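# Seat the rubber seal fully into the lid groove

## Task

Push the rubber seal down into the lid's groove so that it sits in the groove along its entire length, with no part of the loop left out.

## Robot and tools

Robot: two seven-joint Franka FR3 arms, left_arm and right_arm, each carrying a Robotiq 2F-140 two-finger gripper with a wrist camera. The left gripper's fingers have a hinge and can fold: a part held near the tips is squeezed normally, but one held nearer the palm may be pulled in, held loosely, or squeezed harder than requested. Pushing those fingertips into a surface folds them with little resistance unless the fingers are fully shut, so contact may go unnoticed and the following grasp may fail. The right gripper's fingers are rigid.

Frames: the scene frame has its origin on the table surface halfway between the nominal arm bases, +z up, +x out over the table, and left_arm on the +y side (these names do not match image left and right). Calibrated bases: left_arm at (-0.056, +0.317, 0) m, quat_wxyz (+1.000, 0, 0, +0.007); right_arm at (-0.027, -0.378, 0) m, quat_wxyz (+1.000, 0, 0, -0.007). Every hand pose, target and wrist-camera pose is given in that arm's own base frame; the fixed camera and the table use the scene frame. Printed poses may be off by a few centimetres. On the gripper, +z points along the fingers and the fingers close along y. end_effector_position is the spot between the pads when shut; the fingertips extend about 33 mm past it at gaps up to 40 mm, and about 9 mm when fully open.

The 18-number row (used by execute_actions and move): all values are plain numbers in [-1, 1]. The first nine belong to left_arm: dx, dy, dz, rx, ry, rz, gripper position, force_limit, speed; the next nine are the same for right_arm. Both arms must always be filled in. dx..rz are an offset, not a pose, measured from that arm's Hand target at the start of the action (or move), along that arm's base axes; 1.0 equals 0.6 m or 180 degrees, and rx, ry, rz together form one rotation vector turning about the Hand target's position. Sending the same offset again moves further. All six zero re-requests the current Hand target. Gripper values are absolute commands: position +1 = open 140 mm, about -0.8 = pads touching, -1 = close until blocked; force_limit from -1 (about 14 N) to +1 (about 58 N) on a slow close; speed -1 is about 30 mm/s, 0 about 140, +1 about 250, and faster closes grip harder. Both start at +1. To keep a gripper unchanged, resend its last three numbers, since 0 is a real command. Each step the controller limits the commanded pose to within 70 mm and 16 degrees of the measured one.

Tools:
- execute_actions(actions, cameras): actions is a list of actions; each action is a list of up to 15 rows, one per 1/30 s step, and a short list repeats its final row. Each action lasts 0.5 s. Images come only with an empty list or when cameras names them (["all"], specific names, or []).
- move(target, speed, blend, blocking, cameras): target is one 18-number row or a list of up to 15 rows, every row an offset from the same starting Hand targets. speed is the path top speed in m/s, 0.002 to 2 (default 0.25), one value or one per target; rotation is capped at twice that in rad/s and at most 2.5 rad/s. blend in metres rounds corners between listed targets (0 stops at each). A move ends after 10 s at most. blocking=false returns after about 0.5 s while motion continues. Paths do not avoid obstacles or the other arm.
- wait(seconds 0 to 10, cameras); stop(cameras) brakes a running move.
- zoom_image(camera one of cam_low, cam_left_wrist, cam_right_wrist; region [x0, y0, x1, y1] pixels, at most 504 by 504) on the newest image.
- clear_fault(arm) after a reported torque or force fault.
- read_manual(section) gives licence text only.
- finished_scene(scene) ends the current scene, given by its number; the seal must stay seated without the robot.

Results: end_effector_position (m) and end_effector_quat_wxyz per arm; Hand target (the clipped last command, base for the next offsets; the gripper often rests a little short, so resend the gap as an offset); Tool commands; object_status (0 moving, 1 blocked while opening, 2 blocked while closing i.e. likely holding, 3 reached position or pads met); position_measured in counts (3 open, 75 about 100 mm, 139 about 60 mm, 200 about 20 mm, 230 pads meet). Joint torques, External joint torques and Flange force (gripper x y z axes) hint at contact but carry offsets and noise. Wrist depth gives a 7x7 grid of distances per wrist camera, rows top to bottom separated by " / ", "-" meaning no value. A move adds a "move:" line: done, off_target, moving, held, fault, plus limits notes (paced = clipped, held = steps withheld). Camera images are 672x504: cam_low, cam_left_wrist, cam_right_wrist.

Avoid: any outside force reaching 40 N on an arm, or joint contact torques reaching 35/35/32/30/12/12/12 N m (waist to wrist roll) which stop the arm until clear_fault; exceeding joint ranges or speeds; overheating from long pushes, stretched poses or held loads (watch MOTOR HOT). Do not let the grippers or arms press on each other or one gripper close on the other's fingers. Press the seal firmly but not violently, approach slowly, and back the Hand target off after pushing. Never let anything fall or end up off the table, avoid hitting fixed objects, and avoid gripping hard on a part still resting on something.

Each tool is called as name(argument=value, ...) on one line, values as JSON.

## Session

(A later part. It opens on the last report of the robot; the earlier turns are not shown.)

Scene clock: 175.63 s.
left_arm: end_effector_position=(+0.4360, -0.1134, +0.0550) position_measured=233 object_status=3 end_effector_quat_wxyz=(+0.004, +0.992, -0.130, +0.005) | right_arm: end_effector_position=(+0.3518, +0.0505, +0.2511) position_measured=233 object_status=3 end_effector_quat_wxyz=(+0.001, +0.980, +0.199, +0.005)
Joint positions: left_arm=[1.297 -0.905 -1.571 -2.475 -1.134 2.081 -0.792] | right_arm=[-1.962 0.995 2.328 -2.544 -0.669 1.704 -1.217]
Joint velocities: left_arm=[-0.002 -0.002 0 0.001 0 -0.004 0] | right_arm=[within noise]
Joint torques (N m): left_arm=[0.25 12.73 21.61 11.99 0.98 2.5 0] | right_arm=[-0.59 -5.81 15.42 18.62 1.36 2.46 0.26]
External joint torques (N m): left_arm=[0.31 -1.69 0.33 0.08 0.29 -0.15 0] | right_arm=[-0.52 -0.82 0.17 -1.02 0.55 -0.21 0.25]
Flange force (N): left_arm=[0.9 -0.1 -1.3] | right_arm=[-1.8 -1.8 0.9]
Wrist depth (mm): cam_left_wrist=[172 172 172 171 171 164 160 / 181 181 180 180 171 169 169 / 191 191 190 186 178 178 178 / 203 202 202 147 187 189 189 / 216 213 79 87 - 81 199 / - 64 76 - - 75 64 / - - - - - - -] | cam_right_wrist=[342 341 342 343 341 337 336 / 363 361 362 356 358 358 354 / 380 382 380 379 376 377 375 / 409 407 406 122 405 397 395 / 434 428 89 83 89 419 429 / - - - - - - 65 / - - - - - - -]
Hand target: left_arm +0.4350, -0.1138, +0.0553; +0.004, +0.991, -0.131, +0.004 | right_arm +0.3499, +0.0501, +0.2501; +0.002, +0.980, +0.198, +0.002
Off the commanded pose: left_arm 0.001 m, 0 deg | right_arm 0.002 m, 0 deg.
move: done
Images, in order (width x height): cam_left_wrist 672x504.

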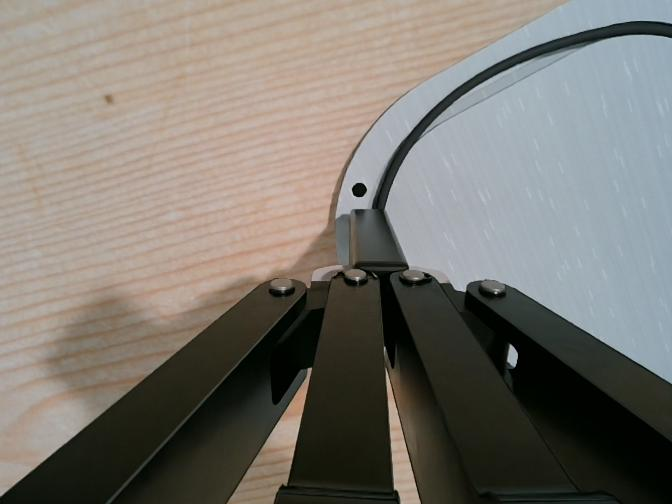

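move(target=[[0.0178,-0.0368,0.003,0,0,-0.0944,-1,-1,0,0,0,0,0,0,0,-1,-1,0],[0.0178,-0.0368,-0.01,0,0,-0.0944,-1,-1,0,0,0,0,0,0,0,-1,-1,0],[0.0308,-0.0145,-0.01,0,0,-0.0944,-1,-1,0,0,0,0,0,0,0,-1,-1,0],[0.0308,-0.0145,-0.0168,0,0,-0.0944,-1,-1,0,0,0,0,0,0,0,-1,-1,0]], speed=[0.1,0.06,0.03,0.025], blend=[0.001,0.0,0.001,0])

move(target=[0,0,0.0167,0,0,0,-1,-1,0,0,0,0,0,0,0,-1,-1,0], speed=0.08, cameras=["cam_left_wrist"])

zoom_image(camera="cam_left_wrist", region=[260, 60, 480, 280])

Scene clock: 179.33 s.
left_arm: end_effector_position=(+0.4543, -0.1193, +0.0468) position_measured=233 object_status=3 end_effector_quat_wxyz=(+0.002, +0.963, -0.271, +0.003) | right_arm: end_effector_position=(+0.3518, +0.0505, +0.2511) position_measured=233 object_status=3 end_effector_quat_wxyz=(+0.001, +0.980, +0.199, +0.005)
Joint positions: left_arm=[1.379 -0.843 -1.65 -2.415 -1.088 2.139 -0.541] | right_arm=[-1.962 0.995 2.328 -2.544 -0.669 1.704 -1.217]
Joint velocities: left_arm=[0.002 0 0 0.001 0.001 0.002 0.006] | right_arm=[within noise]
Joint torques (N m): left_arm=[-0.05 15.32 18.18 13.04 -0.35 2.7 0.29] | right_arm=[-0.6 -5.85 15.42 18.6 1.35 2.46 0.24]
External joint torques (N m): left_arm=[-0.08 -0.69 -2.85 0.37 -1.01 0.05 0.29] | right_arm=[-0.58 -0.84 0.11 -1 0.53 -0.21 0.24]
Flange force (N): left_arm=[6.1 -2.1 11.8] | right_arm=[-1.7 -1.7 0.9]
Wrist depth (mm): cam_left_wrist=[164 164 165 164 161 152 151 / 173 173 172 172 163 160 160 / 184 183 182 181 169 171 169 / 194 195 194 147 178 180 178 / 207 203 79 87 - 81 190 / - 64 76 - - 75 64 / - - - - - - -] | cam_right_wrist=[344 343 341 340 339 338 336 / 365 362 361 359 357 356 355 / 380 382 379 377 377 377 377 / 407 406 403 122 403 404 401 / 433 429 89 83 89 415 426 / - - - - - - 65 / - - - - - - -]
Hand target: left_arm +0.4534, -0.1225, +0.0452; +0.005, +0.961, -0.276, +0.003 | right_arm +0.3499, +0.0501, +0.2501; +0.002, +0.980, +0.198, +0.002
Off the commanded pose: left_arm 0.004 m, 1 deg | right_arm 0.002 m, 0 deg.
move: off_target (left_arm)

Scene clock: 180.23 s.
left_arm: end_effector_position=(+0.4544, -0.1219, +0.0548) position_measured=233 object_status=3 end_effector_quat_wxyz=(+0.004, +0.961, -0.275, +0.004) | right_arm: end_effector_position=(+0.3518, +0.0505, +0.2511) position_measured=233 object_status=3 end_effector_quat_wxyz=(+0.001, +0.980, +0.199, +0.005)
Joint positions: left_arm=[1.36 -0.84 -1.624 -2.414 -1.077 2.124 -0.541] | right_arm=[-1.962 0.995 2.328 -2.544 -0.669 1.704 -1.217]
Joint velocities: left_arm=[0.001 0 0.001 -0.001 0 -0.003 0] | right_arm=[within noise]
Joint torques (N m): left_arm=[0.36 13.67 21.31 13.12 0.93 2.46 -0.07] | right_arm=[-0.63 -5.81 15.41 18.61 1.34 2.46 0.25]
External joint torques (N m): left_arm=[0.36 -1.85 0.34 0.09 0.28 -0.18 -0.07] | right_arm=[-0.64 -0.81 0.09 -1.01 0.52 -0.22 0.25]
Flange force (N): left_arm=[1.5 -0.5 -1.0] | right_arm=[-2.0 -1.6 1.0]
Wrist depth (mm): cam_left_wrist=[171 172 171 170 168 158 160 / 181 180 180 180 171 166 168 / 190 190 189 188 179 178 177 / 203 202 201 147 186 187 187 / 216 213 79 87 - 81 199 / - 64 75 - - 75 64 / - - - - - - -] | cam_right_wrist=[342 341 342 342 342 339 337 / 362 362 360 358 363 357 356 / 384 377 382 383 377 379 378 / 407 406 404 122 403 396 401 / 433 428 89 83 89 422 429 / - - - - - - 65 / - - - - - - -]
Hand target: left_arm +0.4534, -0.1225, +0.0552; +0.005, +0.961, -0.276, +0.003 | right_arm +0.3499, +0.0501, +0.2501; +0.002, +0.980, +0.198, +0.002
Off the commanded pose: left_arm 0.001 m, 0 deg | right_arm 0.002 m, 0 deg.
move: done
Images, in order (width x height): cam_left_wrist 672x504.

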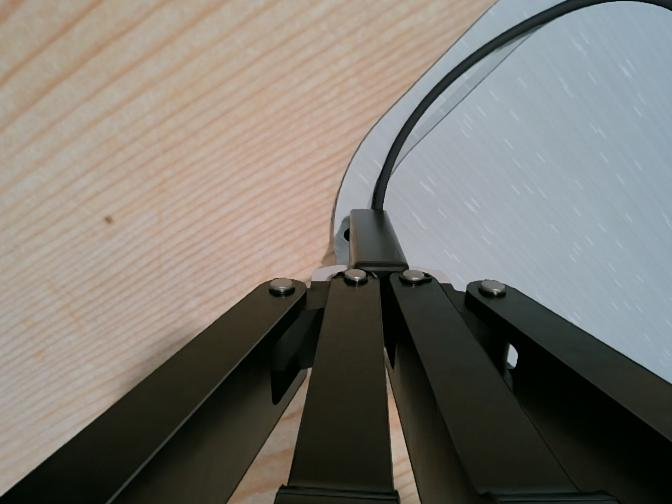

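Scaled by 2.291 from the camera's 672x504 image, which has a finer 960x720 frame.

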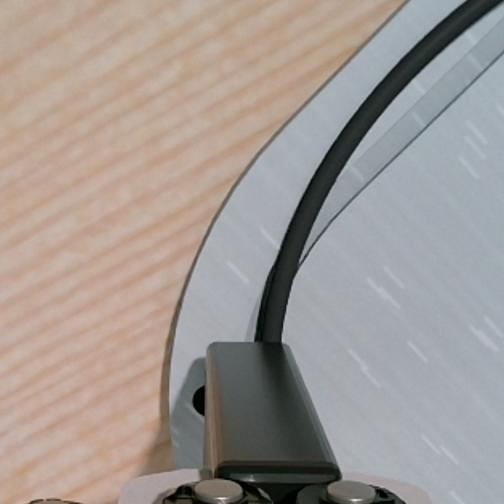

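move(target=[[0.0193,-0.0192,0.003,0,0,-0.061,-1,-1,0,0,0,0,0,0,0,-1,-1,0],[0.0193,-0.0192,-0.0115,0,0,-0.061,-1,-1,0,0,0,0,0,0,0,-1,-1,0],[0.0193,-0.0192,-0.0172,0,0,-0.061,-1,-1,0,0,0,0,0,0,0,-1,-1,0],[0.0193,-0.0192,0.0,0,0,-0.061,-1,-1,0,0,0,0,0,0,0,-1,-1,0]], speed=[0.1,0.06,0.025,0.08], blend=[0.001,0.001,0.0,0], cameras=["cam_left_wrist"])

zoom_image(camera="cam_left_wrist", region=[260, 0, 520, 280])

Scene clock: 182.73 s.
left_arm: end_effector_position=(+0.4662, -0.1335, +0.0549) position_measured=233 object_status=3 end_effector_quat_wxyz=(+0.004, +0.932, -0.364, +0.004) | right_arm: end_effector_position=(+0.3518, +0.0505, +0.2511) position_measured=233 object_status=3 end_effector_quat_wxyz=(+0.001, +0.980, +0.199, +0.005)
Joint positions: left_arm=[1.398 -0.798 -1.667 -2.37 -1.034 2.151 -0.4] | right_arm=[-1.962 0.995 2.328 -2.544 -0.669 1.704 -1.217]
Joint velocities: left_arm=[-0.001 0.002 0 -0.001 0.002 -0.005 0] | right_arm=[within noise]
Joint torques (N m): left_arm=[0.2 15.04 21.01 13.49 0.96 2.38 0.21] | right_arm=[-0.61 -5.87 15.41 18.66 1.34 2.46 0.27]
External joint torques (N m): left_arm=[0.26 -1.44 0.44 -0.31 0.33 -0.25 0.21] | right_arm=[-0.58 -0.89 0.14 -0.93 0.52 -0.21 0.27]
Flange force (N): left_arm=[-0.4 -0.4 -1.2] | right_arm=[-1.5 -1.7 0.8]
Wrist depth (mm): cam_left_wrist=[171 171 171 170 166 158 159 / 180 180 180 179 170 167 167 / 190 190 190 189 180 177 176 / 202 202 202 147 186 188 187 / 217 212 79 87 - 81 196 / - 64 76 - - 75 64 / - - - - - - -] | cam_right_wrist=[345 343 342 339 339 340 338 / 360 360 360 360 358 356 356 / 385 383 381 379 379 381 377 / 410 410 405 122 399 404 401 / 435 424 89 83 89 415 425 / - - - - - - 65 / - - - - - - -]
Hand target: left_arm +0.4650, -0.1341, +0.0552; +0.005, +0.930, -0.366, +0.002 | right_arm +0.3499, +0.0501, +0.2501; +0.002, +0.980, +0.198, +0.002
Off the commanded pose: left_arm 0.001 m, 0 deg | right_arm 0.002 m, 0 deg.
move: done
Images, in order (width x height): cam_left_wrist 672x504.

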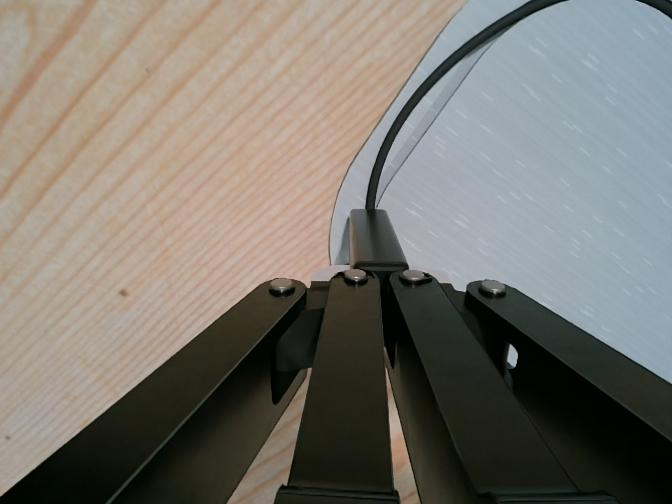

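Scaled by 1.800 from the camera's 672x504 image, which has a finer 960x720 frame.

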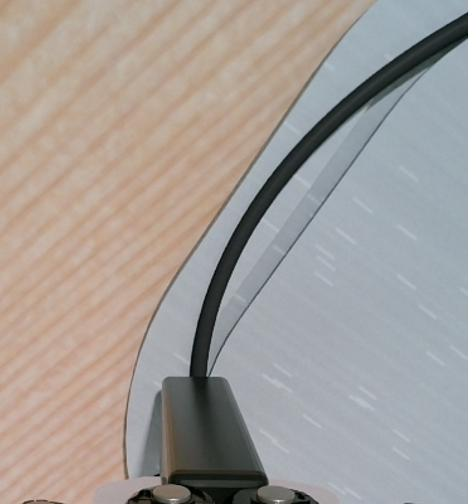

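move(target=[-0.1167,0.0735,0.15,0,0,-0.206,-1,-1,0,0,0,0,0,0,0,-1,-1,0], speed=0.2, cameras=["cam_left_wrist"])

zoom_image(camera="cam_left_wrist", region=[0, 0, 340, 260])

zoom_image(camera="cam_left_wrist", region=[330, 0, 671, 260])

Scene clock: 186.70 s.
left_arm: end_effector_position=(+0.3951, -0.0908, +0.1455) position_measured=233 object_status=3 end_effector_quat_wxyz=(+0.006, +0.769, -0.639, +0.001) | right_arm: end_effector_position=(+0.3518, +0.0505, +0.2511) position_measured=233 object_status=3 end_effector_quat_wxyz=(+0.001, +0.980, +0.199, +0.005)
Joint positions: left_arm=[0.902 -0.689 -1.095 -2.577 -0.719 2.081 0.144] | right_arm=[-1.962 0.995 2.328 -2.544 -0.669 1.704 -1.217]
Joint velocities: left_arm=[0 -0.001 0.001 -0.001 0 -0.001 0.004] | right_arm=[within noise]
Joint torques (N m): left_arm=[0.29 0.85 14.4 18.25 0.92 2.91 0.38] | right_arm=[-0.62 -5.85 15.34 18.67 1.34 2.45 0.27]
External joint torques (N m): left_arm=[0.37 -0.42 0.22 -0.7 0.28 0.36 0.38] | right_arm=[-0.57 -0.91 0.02 -1.01 0.52 -0.24 0.27]
Flange force (N): left_arm=[-2.4 1.4 0.8] | right_arm=[-1.4 -1.6 1.1]
Wrist depth (mm): cam_left_wrist=[251 251 243 240 238 239 240 / 264 264 258 252 255 252 260 / 280 280 280 277 278 278 278 / 297 297 294 130 292 295 293 / 317 310 79 87 - 82 309 / - 64 76 - - 75 64 / - - - - - - -] | cam_right_wrist=[344 341 342 343 339 339 340 / 361 359 360 357 360 359 357 / 383 384 381 377 377 378 374 / 411 404 402 122 401 401 401 / 434 425 89 83 89 416 424 / - - - - - - 65 / - - - - - - -]
Hand target: left_arm +0.3950, -0.0900, +0.1452; +0.006, +0.766, -0.643, +0.001 | right_arm +0.3499, +0.0501, +0.2501; +0.002, +0.980, +0.198, +0.002
Off the commanded pose: left_arm 0.001 m, 1 deg | right_arm 0.002 m, 0 deg.
move: done
Images, in order (width x height): cam_left_wrist 672x504.

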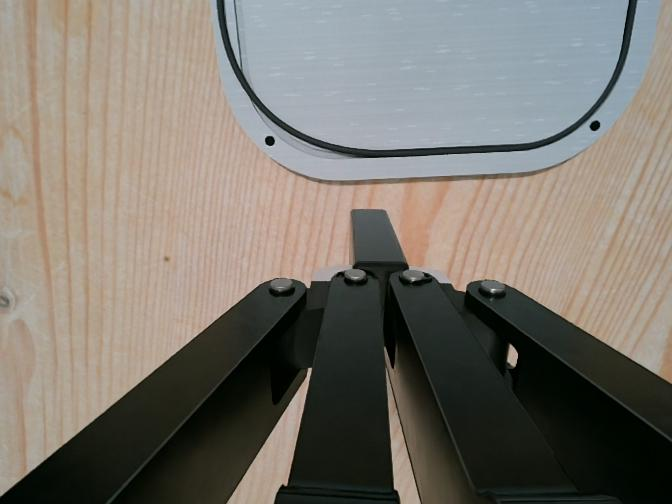

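Scaled by 1.482 from the camera's 672x504 image, which has a finer 960x720 frame.

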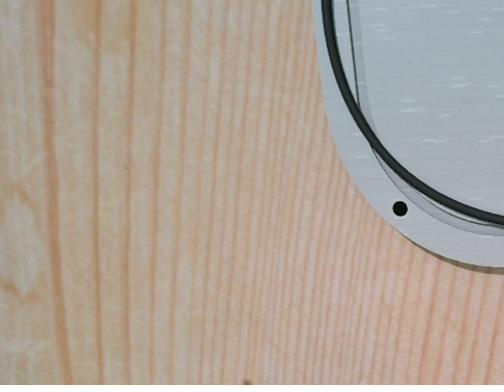

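Scaled by 1.478 from the camera's 672x504 image, which has a finer 960x720 frame.

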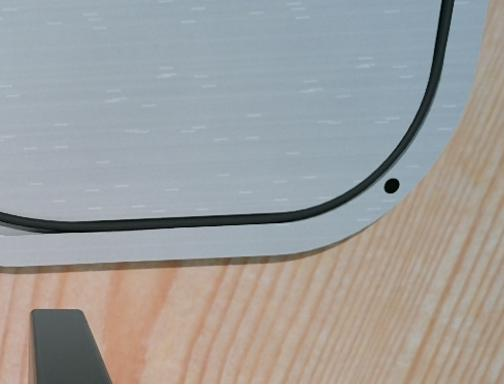

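zoom_image(camera="cam_left_wrist", region=[200, 60, 380, 190])

zoom_image(camera="cam_left_wrist", region=[200, 0, 300, 110])

zoom_image(camera="cam_left_wrist", region=[480, 0, 660, 180])

Scaled by 2.800 from the camera's 672x504 image, which has a finer 960x720 frame.

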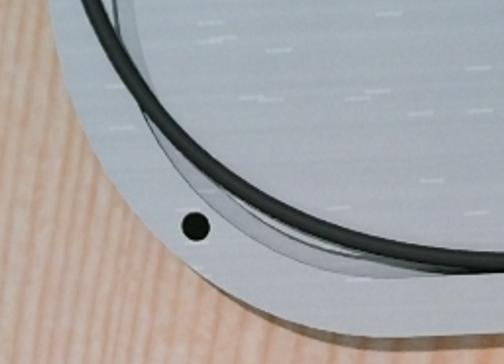

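Scaled by 4.582 from the camera's 672x504 image, which has a finer 960x720 frame.

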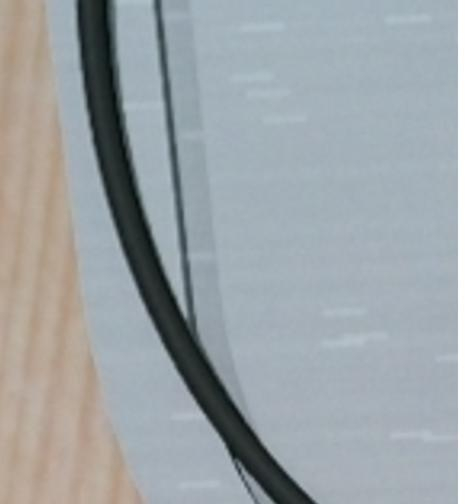

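Scaled by 2.800 from the camera's 672x504 image, which has a finer 960x720 frame.

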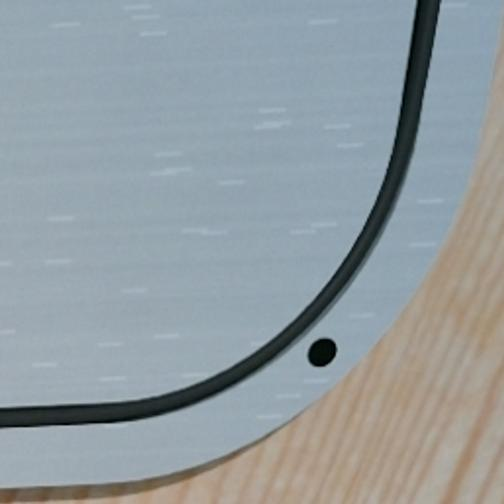

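move(target=[[-0.2,0.2,0.133,0,0,0,-1,-1,0,0.1667,0.583,-0.1667,0,0,0.372,-1,-1,0],[-0.2,0.2,0.133,0,0,0,-1,-1,0,0.212,0.7085,-0.2917,0,0,0.372,-1,-1,0]], speed=[0.25,0.15], blend=[0.02,0], cameras=["cam_right_wrist"])

zoom_image(camera="cam_right_wrist", region=[200, 0, 440, 280])

Scene clock: 191.63 s.
left_arm: end_effector_position=(+0.2765, +0.0297, +0.2254) position_measured=233 object_status=3 end_effector_quat_wxyz=(+0.005, +0.768, -0.640, +0.002) | right_arm: end_effector_position=(+0.4765, +0.4760, +0.0754) position_measured=233 object_status=3 end_effector_quat_wxyz=(-0.002, +0.711, +0.704, +0.004)
Joint positions: left_arm=[0.718 -1.036 -0.509 -2.789 -0.452 1.784 0.366] | right_arm=[-0.103 0.957 1.165 -1.648 -0.94 1.954 -1.841]
Joint velocities: left_arm=[within noise] | right_arm=[0.003 0 -0.004 -0.001 0.001 0 -0.005]
Joint torques (N m): left_arm=[0.21 1.56 8.4 21.86 0.94 2.35 0.34] | right_arm=[0.51 -37.77 23.85 14.71 0.68 2.42 -0.03]
External joint torques (N m): left_arm=[0.18 -0.88 0 -0.65 0.22 -0.19 0.34] | right_arm=[0.58 0.53 -0.81 -0.68 -0.16 -0.26 -0.03]
Flange force (N): left_arm=[-0.8 5.1 0.4] | right_arm=[1.2 0.1 2.0]
Wrist depth (mm): cam_left_wrist=[323 324 323 322 323 318 321 / 343 339 337 339 338 337 334 / 358 356 360 355 353 355 335 / 382 380 374 131 370 374 329 / 404 397 79 87 - 82 388 / - 64 76 - - 75 64 / - - - - - - -] | cam_right_wrist=[165 165 165 168 175 174 174 / 176 175 174 175 184 184 184 / 186 185 184 185 196 195 194 / 197 197 197 136 206 208 206 / 210 208 90 83 89 96 219 / - - - - - - 65 / - - - - - - -]
Hand target: left_arm +0.2750, +0.0300, +0.2250; +0.006, +0.766, -0.643, +0.001 | right_arm +0.4771, +0.4752, +0.0751; +0.000, +0.709, +0.706, +0.003
Off the commanded pose: left_arm 0.002 m, 0 deg | right_arm 0.001 m, 0 deg.
move: done
Images, in order (width x height): cam_right_wrist 672x504.

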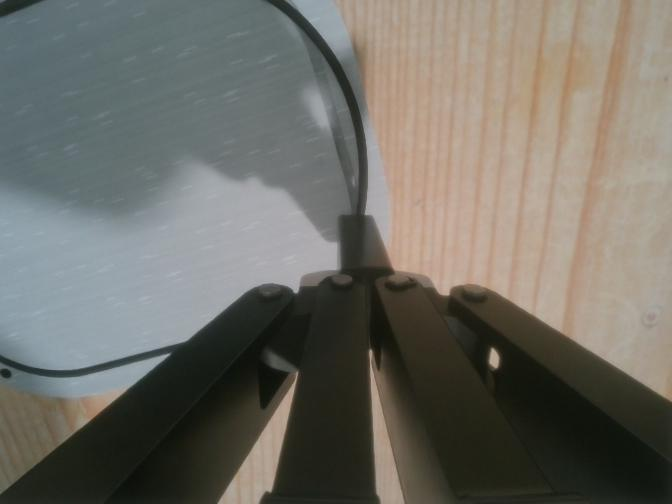

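Scaled by 1.800 from the camera's 672x504 image, which has a finer 960x720 frame.

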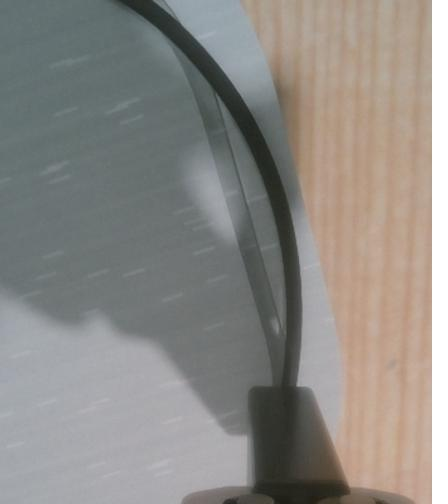

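move(target=[[0,0,0,0,0,0,-1,-1,0,0.0317,0.0387,-0.0118,0,0,0.0667,-1,-1,0],[0,0,0,0,0,0,-1,-1,0,0.0317,0.0387,-0.0242,0,0,0.0667,-1,-1,0],[0,0,0,0,0,0,-1,-1,0,0.0023,0.033,-0.0242,0,0,0.0667,-1,-1,0],[0,0,0,0,0,0,-1,-1,0,0.0023,0.033,-0.0427,0,0,0.0667,-1,-1,0]], speed=[0.1,0.06,0.03,0.025], blend=[0.001,0.0,0.001,0])

move(target=[0,0,0,0,0,0,-1,-1,0,0,0,0.0275,0,0,0,-1,-1,0], speed=0.08, cameras=["cam_right_wrist"])

zoom_image(camera="cam_right_wrist", region=[200, 0, 440, 280])

Scene clock: 195.77 s.
left_arm: end_effector_position=(+0.2765, +0.0297, +0.2254) position_measured=233 object_status=3 end_effector_quat_wxyz=(+0.005, +0.768, -0.640, +0.002) | right_arm: end_effector_position=(+0.4817, +0.4946, +0.0585) position_measured=233 object_status=3 end_effector_quat_wxyz=(+0.002, +0.630, +0.776, +0.005)
Joint positions: left_arm=[0.718 -1.036 -0.509 -2.789 -0.452 1.784 0.366] | right_arm=[-0.044 1.033 1.159 -1.572 -1.003 1.93 -2.038]
Joint velocities: left_arm=[within noise] | right_arm=[0.003 0.001 0.001 -0.001 -0.001 0.001 0.007]
Joint torques (N m): left_arm=[0.23 1.5 8.44 21.85 0.96 2.34 0.3] | right_arm=[1.49 -33.93 20.4 10.5 -0.01 3.82 0.34]
External joint torques (N m): left_arm=[0.2 -0.89 0.04 -0.67 0.24 -0.19 0.3] | right_arm=[1.55 6.39 -4.84 -3.63 -0.87 1.2 0.34]
Flange force (N): left_arm=[-0.8 5.2 0.3] | right_arm=[2.4 -1.5 17.5]
Wrist depth (mm): cam_left_wrist=[323 324 322 322 320 320 318 / 339 339 339 337 335 335 333 / 359 360 360 354 357 355 332 / 381 380 379 131 368 374 328 / 404 399 79 87 - 81 389 / - 64 75 - - 75 64 / - - - - - - -] | cam_right_wrist=[151 150 149 151 159 159 159 / 158 157 158 157 168 168 168 / 165 167 167 166 178 178 178 / 180 178 180 122 187 189 189 / 190 187 90 83 89 197 202 / - - - - - - 65 / - - - - - - -]
Hand target: left_arm +0.2750, +0.0300, +0.2250; +0.006, +0.766, -0.643, +0.001 | right_arm +0.4785, +0.4950, +0.0495; +0.000, +0.631, +0.776, +0.003
Off the commanded pose: left_arm 0.002 m, 0 deg | right_arm 0.010 m, 0 deg.
move: off_target (right_arm)

Scene clock: 196.60 s.
left_arm: end_effector_position=(+0.2765, +0.0297, +0.2254) position_measured=233 object_status=3 end_effector_quat_wxyz=(+0.005, +0.768, -0.640, +0.002) | right_arm: end_effector_position=(+0.4786, +0.4964, +0.0654) position_measured=233 object_status=3 end_effector_quat_wxyz=(+0.000, +0.630, +0.776, +0.005)
Joint positions: left_arm=[0.718 -1.036 -0.509 -2.789 -0.452 1.784 0.366] | right_arm=[-0.047 1.026 1.17 -1.573 -0.993 1.921 -2.037]
Joint velocities: left_arm=[within noise] | right_arm=[-0.002 0 0 -0.001 0.002 -0.005 -0.001]
Joint torques (N m): left_arm=[0.27 1.55 8.42 21.85 0.95 2.34 0.34] | right_arm=[-0.67 -40.24 25.65 13.51 1.42 2.39 0]
External joint torques (N m): left_arm=[0.28 -0.79 0.01 -0.77 0.24 -0.21 0.34] | right_arm=[-0.83 0.31 -0.05 -0.84 0.56 -0.29 -0.01]
Flange force (N): left_arm=[-1.0 5.0 0.5] | right_arm=[-4.2 -4.1 -0.7]
Wrist depth (mm): cam_left_wrist=[325 322 323 320 319 322 320 / 340 338 338 339 336 335 334 / 362 362 357 356 356 354 332 / 384 376 379 130 373 374 327 / 406 401 79 87 - 81 386 / - 64 76 - - 75 64 / - - - - - - -] | cam_right_wrist=[156 156 156 157 166 165 165 / 165 164 165 164 175 174 175 / 175 172 172 174 185 184 185 / 188 185 186 136 194 196 196 / 198 194 90 83 89 96 208 / - - - - - - 65 / - - - - - - -]
Hand target: left_arm +0.2750, +0.0300, +0.2250; +0.006, +0.766, -0.643, +0.001 | right_arm +0.4785, +0.4950, +0.0660; +0.000, +0.631, +0.776, +0.003
Off the commanded pose: left_arm 0.002 m, 0 deg | right_arm 0.002 m, 0 deg.
move: done
Images, in order (width x height): cam_right_wrist 672x504.

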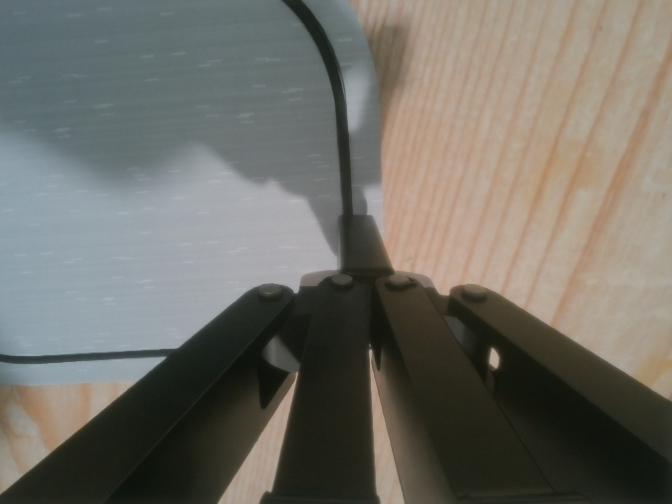

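Scaled by 1.800 from the camera's 672x504 image, which has a finer 960x720 frame.

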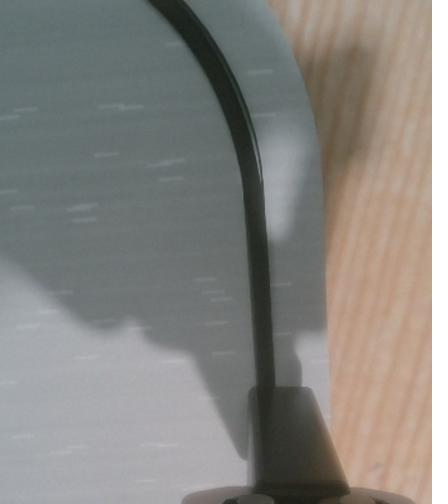

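zoom_image(camera="cam_right_wrist", region=[240, 0, 380, 130])

zoom_image(camera="cam_right_wrist", region=[290, 100, 400, 220])

Scaled by 3.600 from the camera's 672x504 image, which has a finer 960x720 frame.

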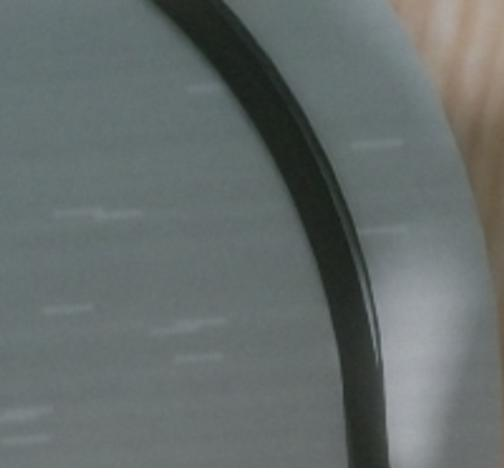

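Scaled by 4.200 from the camera's 672x504 image, which has a finer 960x720 frame.

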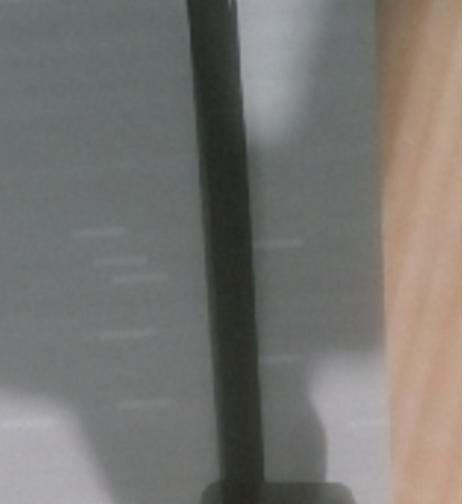

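move(target=[[0,0,0,0,0,0,-1,-1,0,-0.0118,0.0317,0.002,0,0,0.0167,-1,-1,0],[0,0,0,0,0,0,-1,-1,0,-0.0118,0.0317,-0.0108,0,0,0.0167,-1,-1,0],[0,0,0,0,0,0,-1,-1,0,-0.0118,0.0317,-0.0283,0,0,0.0167,-1,-1,0],[0,0,0,0,0,0,-1,-1,0,-0.0118,0.0317,0.0,0,0,0.0167,-1,-1,0],[0,0,0,0,0,0,-1,-1,0,-0.0208,0.0638,0.0,0,0,0.02,-1,-1,0],[0,0,0,0,0,0,-1,-1,0,-0.0208,0.0638,-0.0108,0,0,0.02,-1,-1,0],[0,0,0,0,0,0,-1,-1,0,-0.0208,0.0638,-0.0283,0,0,0.02,-1,-1,0],[0,0,0,0,0,0,-1,-1,0,-0.0208,0.0638,0.0,0,0,0.02,-1,-1,0]], speed=[0.1,0.06,0.025,0.08,0.1,0.06,0.025,0.08], blend=[0.001,0.001,0,0.002,0.001,0.001,0,0], cameras=["cam_right_wrist"])

zoom_image(camera="cam_right_wrist", region=[200, 0, 440, 280])

Scene clock: 200.17 s.
left_arm: end_effector_position=(+0.2765, +0.0297, +0.2254) position_measured=233 object_status=3 end_effector_quat_wxyz=(+0.005, +0.768, -0.640, +0.002) | right_arm: end_effector_position=(+0.4657, +0.5344, +0.0650) position_measured=233 object_status=3 end_effector_quat_wxyz=(+0.000, +0.607, +0.795, +0.004)
Joint positions: left_arm=[0.718 -1.036 -0.509 -2.789 -0.452 1.784 0.366] | right_arm=[0.063 1.066 1.155 -1.471 -1.001 1.887 -2.072]
Joint velocities: left_arm=[within noise] | right_arm=[0.001 0.002 0 -0.001 0.001 -0.005 -0.001]
Joint torques (N m): left_arm=[0.31 1.56 8.41 21.84 0.96 2.35 0.33] | right_arm=[-0.61 -42.54 25.76 13.52 1.41 2.37 -0.16]
External joint torques (N m): left_arm=[0.35 -0.83 0.01 -0.71 0.25 -0.18 0.32] | right_arm=[-0.51 0.23 0.53 -0.58 0.54 -0.26 -0.16]
Flange force (N): left_arm=[-1.1 4.9 0.4] | right_arm=[-3.2 -3.0 -1.2]
Wrist depth (mm): cam_left_wrist=[324 322 321 322 323 320 317 / 340 339 340 339 337 337 334 / 361 358 358 358 357 355 333 / 379 380 378 130 371 373 329 / 405 397 79 87 - 81 388 / - 64 75 - - 75 64 / - - - - - - -] | cam_right_wrist=[- 155 156 163 165 164 164 / 164 163 165 165 174 173 173 / 173 173 173 173 185 185 183 / 187 183 184 136 193 196 196 / 197 194 90 83 89 97 208 / - - - - - - 65 / - - - - - - -]
Hand target: left_arm +0.2750, +0.0300, +0.2250; +0.006, +0.766, -0.643, +0.001 | right_arm +0.4660, +0.5333, +0.0660; +0.000, +0.606, +0.795, +0.003
Off the commanded pose: left_arm 0.002 m, 0 deg | right_arm 0.002 m, 0 deg.
move: done
Images, in order (width x height): cam_right_wrist 672x504.

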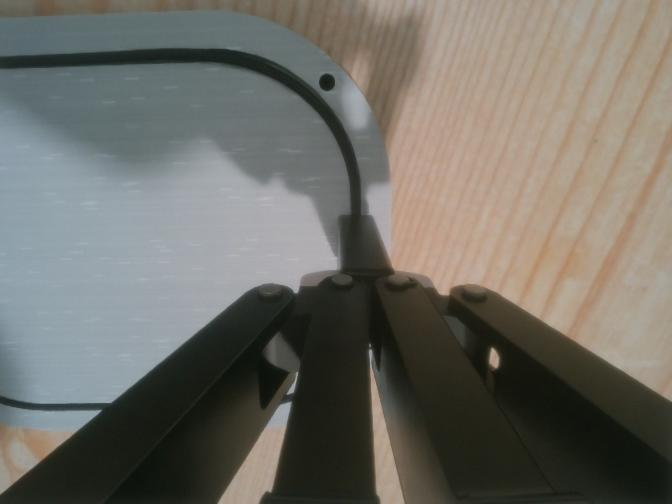

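Scaled by 1.800 from the camera's 672x504 image, which has a finer 960x720 frame.

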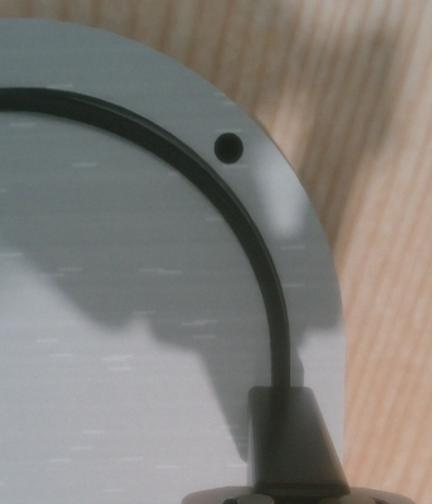

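zoom_image(camera="cam_right_wrist", region=[180, 20, 370, 220])

Scaled by 2.520 from the camera's 672x504 image, which has a finer 960x720 frame.

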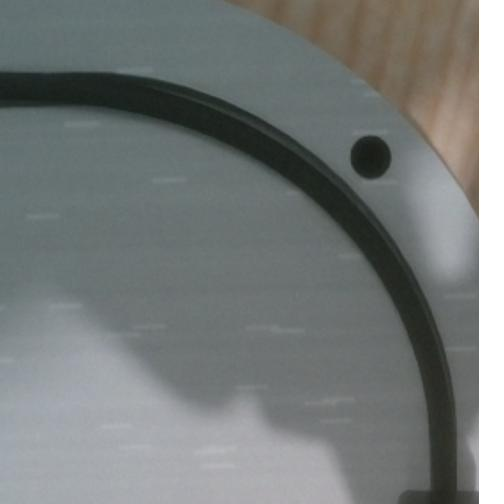

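move(target=[[0,0,0,0,0,0,-1,-1,0,-0.0065,0.0327,0.002,0,0,0.028,-1,-1,0],[0,0,0,0,0,0,-1,-1,0,-0.0065,0.0327,-0.0108,0,0,0.028,-1,-1,0],[0,0,0,0,0,0,-1,-1,0,-0.0065,0.0327,-0.0283,0,0,0.028,-1,-1,0],[0,0,0,0,0,0,-1,-1,0,-0.0065,0.0327,0.0,0,0,0.028,-1,-1,0],[0,0,0,0,0,0,-1,-1,0,-0.019,0.064,0.0,0,0,0.094,-1,-1,0],[0,0,0,0,0,0,-1,-1,0,-0.019,0.064,-0.0108,0,0,0.094,-1,-1,0],[0,0,0,0,0,0,-1,-1,0,-0.019,0.064,-0.0283,0,0,0.094,-1,-1,0],[0,0,0,0,0,0,-1,-1,0,-0.019,0.064,0.0,0,0,0.094,-1,-1,0]], speed=[0.1,0.06,0.025,0.08,0.1,0.06,0.025,0.08], blend=[0.001,0.001,0,0.002,0.001,0.001,0,0], cameras=["cam_right_wrist"])

zoom_image(camera="cam_right_wrist", region=[200, 0, 440, 280])

Scene clock: 204.50 s.
left_arm: end_effector_position=(+0.2765, +0.0297, +0.2254) position_measured=233 object_status=3 end_effector_quat_wxyz=(+0.005, +0.768, -0.640, +0.002) | right_arm: end_effector_position=(+0.4541, +0.5729, +0.0650) position_measured=233 object_status=3 end_effector_quat_wxyz=(+0.000, +0.484, +0.875, +0.004)
Joint positions: left_arm=[0.718 -1.036 -0.509 -2.789 -0.452 1.784 0.366] | right_arm=[0.171 1.138 1.175 -1.34 -1.045 1.827 -2.346]
Joint velocities: left_arm=[within noise] | right_arm=[-0.001 0 0 0.002 -0.001 -0.004 -0.004]
Joint torques (N m): left_arm=[0.29 1.52 8.43 21.87 0.96 2.34 0.32] | right_arm=[-0.78 -45.35 25.87 12.69 1.42 2.3 -0.04]
External joint torques (N m): left_arm=[0.27 -0.91 0.02 -0.68 0.24 -0.2 0.32] | right_arm=[-0.95 0.48 0.31 -0.34 0.5 -0.33 -0.04]
Flange force (N): left_arm=[-0.9 5.2 0.3] | right_arm=[-2.7 -3.6 -0.7]
Wrist depth (mm): cam_left_wrist=[323 323 322 322 322 320 318 / 339 341 339 339 338 336 334 / 360 356 357 355 357 354 331 / 382 384 379 130 373 371 326 / 401 394 79 87 - 81 389 / - 64 76 - - 75 64 / - - - - - - -] | cam_right_wrist=[162 164 166 164 165 164 164 / 164 163 163 172 174 174 173 / 172 173 173 172 184 185 183 / 186 184 183 136 194 194 195 / 193 194 89 83 89 96 208 / - - - - - - 65 / - - - - - - -]
Hand target: left_arm +0.2750, +0.0300, +0.2250; +0.006, +0.766, -0.643, +0.001 | right_arm +0.4546, +0.5717, +0.0660; -0.001, +0.483, +0.876, +0.003
Off the commanded pose: left_arm 0.002 m, 0 deg | right_arm 0.002 m, 0 deg.
move: done
Images, in order (width x height): cam_right_wrist 672x504.

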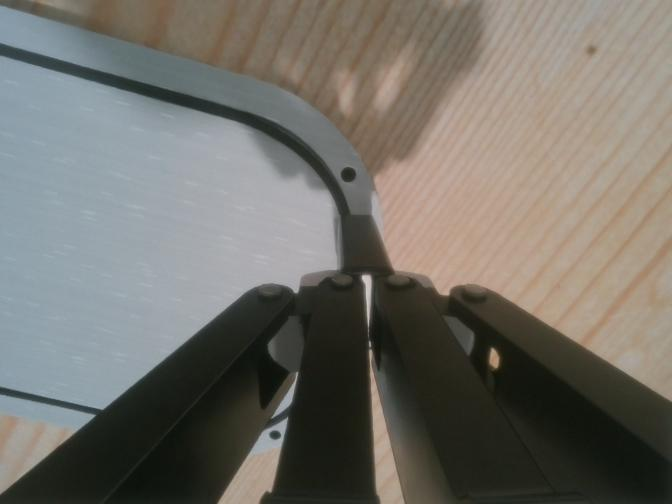

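Scaled by 1.800 from the camera's 672x504 image, which has a finer 960x720 frame.

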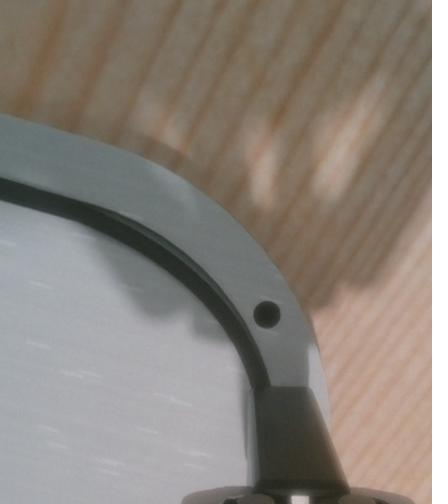

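move(target=[[0,0,0,0,0,0,-1,-1,0,-0.0258,0.0232,0.002,0,0,0.1,-1,-1,0],[0,0,0,0,0,0,-1,-1,0,-0.0258,0.0232,-0.0108,0,0,0.1,-1,-1,0],[0,0,0,0,0,0,-1,-1,0,-0.0258,0.0232,-0.03,0,0,0.1,-1,-1,0],[0,0,0,0,0,0,-1,-1,0,-0.0258,0.0232,0.0,0,0,0.1,-1,-1,0],[0,0,0,0,0,0,-1,-1,0,-0.0517,0.0418,0.0,0,0,0.178,-1,-1,0],[0,0,0,0,0,0,-1,-1,0,-0.0517,0.0418,-0.0108,0,0,0.178,-1,-1,0],[0,0,0,0,0,0,-1,-1,0,-0.0517,0.0418,-0.03,0,0,0.178,-1,-1,0]], speed=[0.1,0.06,0.025,0.08,0.1,0.06,0.025], blend=[0.001,0.001,0,0.002,0.001,0.001,0])

move(target=[0,0,0,0,0,0,-1,-1,0,0,0,0.03,0,0,0,-1,-1,0], speed=0.08, cameras=["cam_right_wrist"])

zoom_image(camera="cam_right_wrist", region=[200, 0, 440, 280])

Scene clock: 210.27 s.
left_arm: end_effector_position=(+0.2765, +0.0297, +0.2254) position_measured=233 object_status=3 end_effector_quat_wxyz=(+0.005, +0.768, -0.640, +0.002) | right_arm: end_effector_position=(+0.4234, +0.5985, +0.0591) position_measured=233 object_status=3 end_effector_quat_wxyz=(-0.001, +0.226, +0.974, +0.005)
Joint positions: left_arm=[0.718 -1.036 -0.509 -2.789 -0.452 1.784 0.366] | right_arm=[0.212 1.199 1.234 -1.326 -1.117 1.794 -2.832]
Joint velocities: left_arm=[within noise] | right_arm=[0 0.002 0 0.001 0 -0.001 -0.005]
Joint torques (N m): left_arm=[0.27 1.51 8.43 21.84 0.94 2.33 0.31] | right_arm=[0.18 -38.3 20.52 9.75 -0.71 3.57 -0.11]
External joint torques (N m): left_arm=[0.24 -0.92 0.04 -0.66 0.23 -0.2 0.31] | right_arm=[0.13 7.49 -5.94 -1.58 -1.64 1 -0.12]
Flange force (N): left_arm=[-0.8 5.3 0.3] | right_arm=[-1.0 5.9 17.4]
Wrist depth (mm): cam_left_wrist=[326 322 322 321 319 320 320 / 340 339 341 338 336 336 335 / 361 360 359 356 355 352 344 / 382 378 374 131 374 373 327 / 407 397 79 87 - 81 388 / - 64 76 - - 75 64 / - - - - - - -] | cam_right_wrist=[151 150 159 161 160 160 161 / 157 158 158 168 169 169 169 / 167 167 168 171 179 179 179 / 177 177 177 154 188 189 190 / 187 186 90 83 89 197 202 / - - - - - - 65 / - - - - - - -]
Hand target: left_arm +0.2750, +0.0300, +0.2250; +0.006, +0.766, -0.643, +0.001 | right_arm +0.4236, +0.5967, +0.0480; -0.001, +0.222, +0.975, +0.003
Off the commanded pose: left_arm 0.002 m, 0 deg | right_arm 0.011 m, 1 deg.
move: off_target (right_arm)

Scene clock: 211.13 s.
left_arm: end_effector_position=(+0.2765, +0.0297, +0.2254) position_measured=233 object_status=3 end_effector_quat_wxyz=(+0.005, +0.768, -0.640, +0.002) | right_arm: end_effector_position=(+0.4229, +0.5980, +0.0650) position_measured=233 object_status=3 end_effector_quat_wxyz=(-0.001, +0.223, +0.975, +0.004)
Joint positions: left_arm=[0.718 -1.036 -0.509 -2.789 -0.452 1.784 0.366] | right_arm=[0.211 1.193 1.241 -1.323 -1.114 1.782 -2.839]
Joint velocities: left_arm=[within noise] | right_arm=[0 0 0 0 0.001 -0.005 -0.004]
Joint torques (N m): left_arm=[0.31 1.52 8.36 21.85 0.95 2.34 0.34] | right_arm=[-0.72 -45.33 26.88 11.05 1.47 2.33 -0.12]
External joint torques (N m): left_arm=[0.3 -0.87 -0.06 -0.69 0.23 -0.19 0.34] | right_arm=[-0.77 0.44 0.4 -0.35 0.52 -0.24 -0.12]
Flange force (N): left_arm=[-0.9 5.0 0.4] | right_arm=[-0.5 -4.3 -0.7]
Wrist depth (mm): cam_left_wrist=[323 323 322 322 322 318 318 / 340 339 338 340 336 335 334 / 359 358 358 359 355 355 332 / 378 381 374 131 372 372 326 / 402 395 79 87 - 82 390 / - 64 76 - - 75 64 / - - - - - - -] | cam_right_wrist=[155 156 163 166 165 166 165 / 164 164 165 173 175 175 174 / 173 172 173 174 185 184 185 / 187 183 183 155 194 196 196 / 196 192 90 83 89 96 209 / - - - - - - 65 / - - - - - - -]
Hand target: left_arm +0.2750, +0.0300, +0.2250; +0.006, +0.766, -0.643, +0.001 | right_arm +0.4236, +0.5967, +0.0660; -0.001, +0.222, +0.975, +0.003
Off the commanded pose: left_arm 0.002 m, 0 deg | right_arm 0.002 m, 0 deg.
move: done
Images, in order (width x height): cam_right_wrist 672x504.

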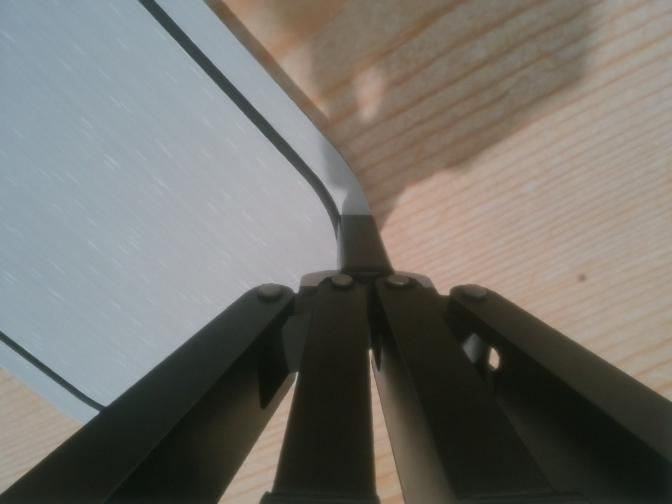

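Scaled by 1.800 from the camera's 672x504 image, which has a finer 960x720 frame.

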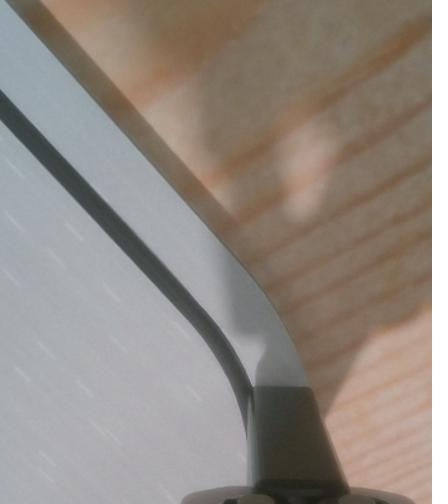

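move(target=[[0,0,0,0,0,0.1,-1,-1,0,0,-0.02,0.1,0,0,-0.05,-1,-1,0],[0,0,0,0,0,0.522,-1,-1,0,-0.1227,-0.911,0.307,0,0,-0.728,-1,-1,0],[0.1617,-0.25,-0.2417,0,0,0.522,-1,-1,0,-0.1227,-0.911,0.307,0,0,-0.728,-1,-1,0]], speed=[0.2,0.4,0.25], blend=[0.02,0.02,0], cameras=["cam_left_wrist"])

zoom_image(camera="cam_left_wrist", region=[230, 0, 500, 280])

Scene clock: 217.43 s.
left_arm: end_effector_position=(+0.3706, -0.1195, +0.0803) position_measured=233 object_status=3 end_effector_quat_wxyz=(+0.004, +0.993, +0.118, +0.003) | right_arm: end_effector_position=(+0.3509, +0.0497, +0.2510) position_measured=233 object_status=3 end_effector_quat_wxyz=(+0.002, +0.979, +0.203, +0.004)
Joint positions: left_arm=[1.152 -1.678 -1.371 -2.614 -1.461 1.378 -1.184] | right_arm=[-2.054 0.924 2.381 -2.553 -0.6 1.757 -1.291]
Joint velocities: left_arm=[-0.001 -0.001 0 -0.001 0 0 -0.004] | right_arm=[within noise]
Joint torques (N m): left_arm=[0.73 14.65 23.12 2.55 0.34 3.05 -0.27] | right_arm=[-0.15 -3.12 13.42 19.74 1.21 2.63 0.25]
External joint torques (N m): left_arm=[0.72 -2.29 -0.68 0.71 -0.46 0.38 -0.27] | right_arm=[-0.09 -0.62 -0.19 -1.04 0.39 -0.04 0.25]
Flange force (N): left_arm=[3.1 1.5 3.6] | right_arm=[-0.3 -1.5 2.1]
Wrist depth (mm): cam_left_wrist=[194 195 195 194 186 186 186 / 205 205 205 202 193 196 197 / 218 217 217 214 210 207 207 / 230 231 229 131 218 220 221 / 244 242 79 87 - 81 235 / - 64 75 - - 75 - / - - - - - - -] | cam_right_wrist=[343 341 339 343 342 339 337 / 362 365 363 360 359 357 356 / 383 387 380 379 378 379 377 / 404 405 404 122 401 403 404 / 435 428 89 83 89 422 429 / - - - - - - 65 / - - - - - - -]
Hand target: left_arm +0.3720, -0.1200, +0.0800; +0.003, +0.993, +0.121, +0.004 | right_arm +0.3500, +0.0501, +0.2502; +0.002, +0.979, +0.202, +0.002
Off the commanded pose: left_arm 0.001 m, 0 deg | right_arm 0.001 m, 0 deg.
move: done
Images, in order (width x height): cam_left_wrist 672x504.

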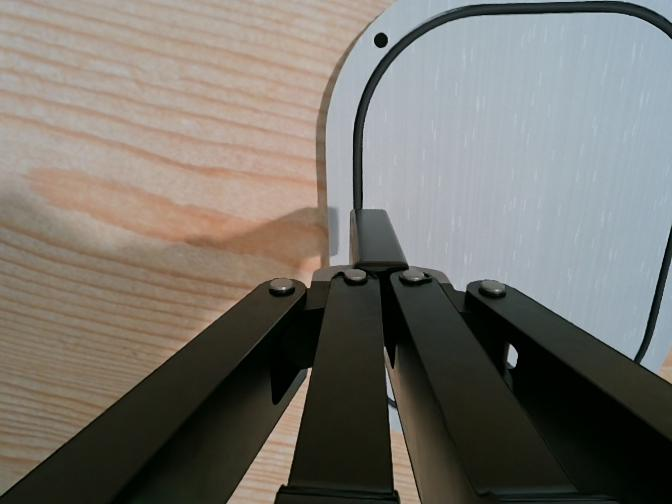

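Scaled by 1.800 from the camera's 672x504 image, which has a finer 960x720 frame.

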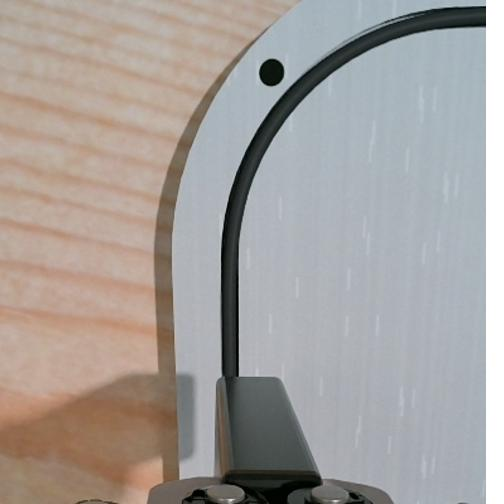

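move(target=[0.0213,0.0143,-0.0333,0,0,0.008,-1,-1,0,0,0,0,0,0,0,-1,-1,0], speed=0.12, cameras=["cam_left_wrist"])

zoom_image(camera="cam_left_wrist", region=[260, 0, 500, 280])

zoom_image(camera="cam_left_wrist", region=[350, 0, 520, 130])

Scene clock: 218.87 s.
left_arm: end_effector_position=(+0.3829, -0.1119, +0.0603) position_measured=233 object_status=3 end_effector_quat_wxyz=(+0.004, +0.992, +0.130, +0.002) | right_arm: end_effector_position=(+0.3509, +0.0497, +0.2510) position_measured=233 object_status=3 end_effector_quat_wxyz=(+0.002, +0.979, +0.203, +0.004)
Joint positions: left_arm=[1.191 -1.679 -1.43 -2.596 -1.515 1.406 -1.19] | right_arm=[-2.054 0.924 2.381 -2.553 -0.6 1.757 -1.291]
Joint velocities: left_arm=[-0.001 0.001 0 0 -0.002 0.005 -0.003] | right_arm=[within noise]
Joint torques (N m): left_arm=[1.13 15 23.74 1.41 0.38 3.05 -0.2] | right_arm=[-0.09 -3.02 13.36 19.78 1.18 2.64 0.27]
External joint torques (N m): left_arm=[1.09 -2.12 -0.65 0.74 -0.43 0.38 -0.2] | right_arm=[-0.07 -0.48 -0.28 -0.94 0.36 -0.02 0.27]
Flange force (N): left_arm=[5.0 0.9 3.2] | right_arm=[-0.3 -1.3 2.1]
Wrist depth (mm): cam_left_wrist=[178 177 178 178 171 168 169 / 188 187 188 186 177 177 178 / 197 198 198 194 187 185 188 / 210 210 210 147 196 199 199 / 223 220 79 87 - 81 212 / - 64 76 - - 75 64 / - - - - - - -] | cam_right_wrist=[341 341 343 341 338 338 338 / 360 362 362 357 357 356 359 / 382 381 381 381 381 376 376 / 410 408 403 122 404 404 399 / 434 430 89 83 89 418 428 / - - - - - - 65 / - - - - - - -]
Hand target: left_arm +0.3848, -0.1114, +0.0600; +0.003, +0.991, +0.133, +0.005 | right_arm +0.3500, +0.0501, +0.2502; +0.002, +0.979, +0.202, +0.002
Off the commanded pose: left_arm 0.002 m, 0 deg | right_arm 0.001 m, 0 deg.
move: done
Images, in order (width x height): cam_left_wrist 672x504.

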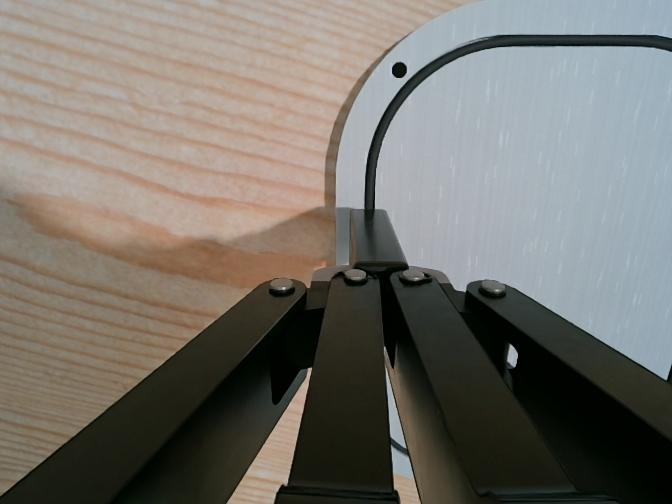

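Scaled by 1.800 from the camera's 672x504 image, which has a finer 960x720 frame.

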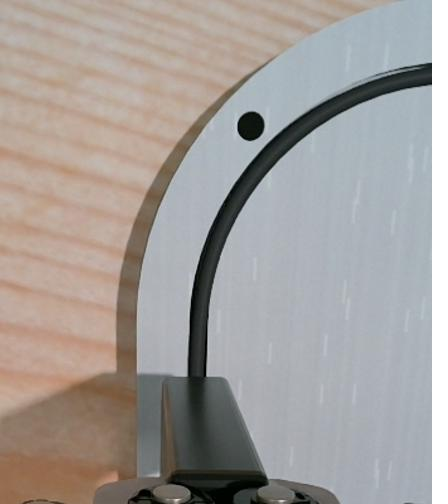

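Scaled by 2.965 from the camera's 672x504 image, which has a finer 960x720 frame.

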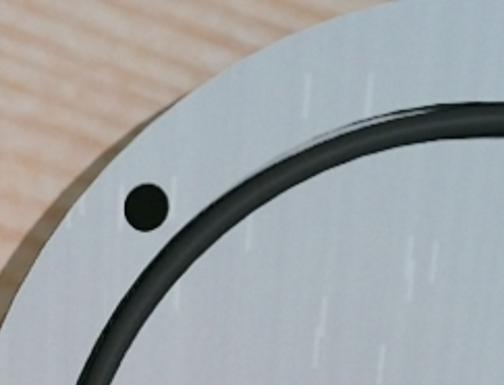

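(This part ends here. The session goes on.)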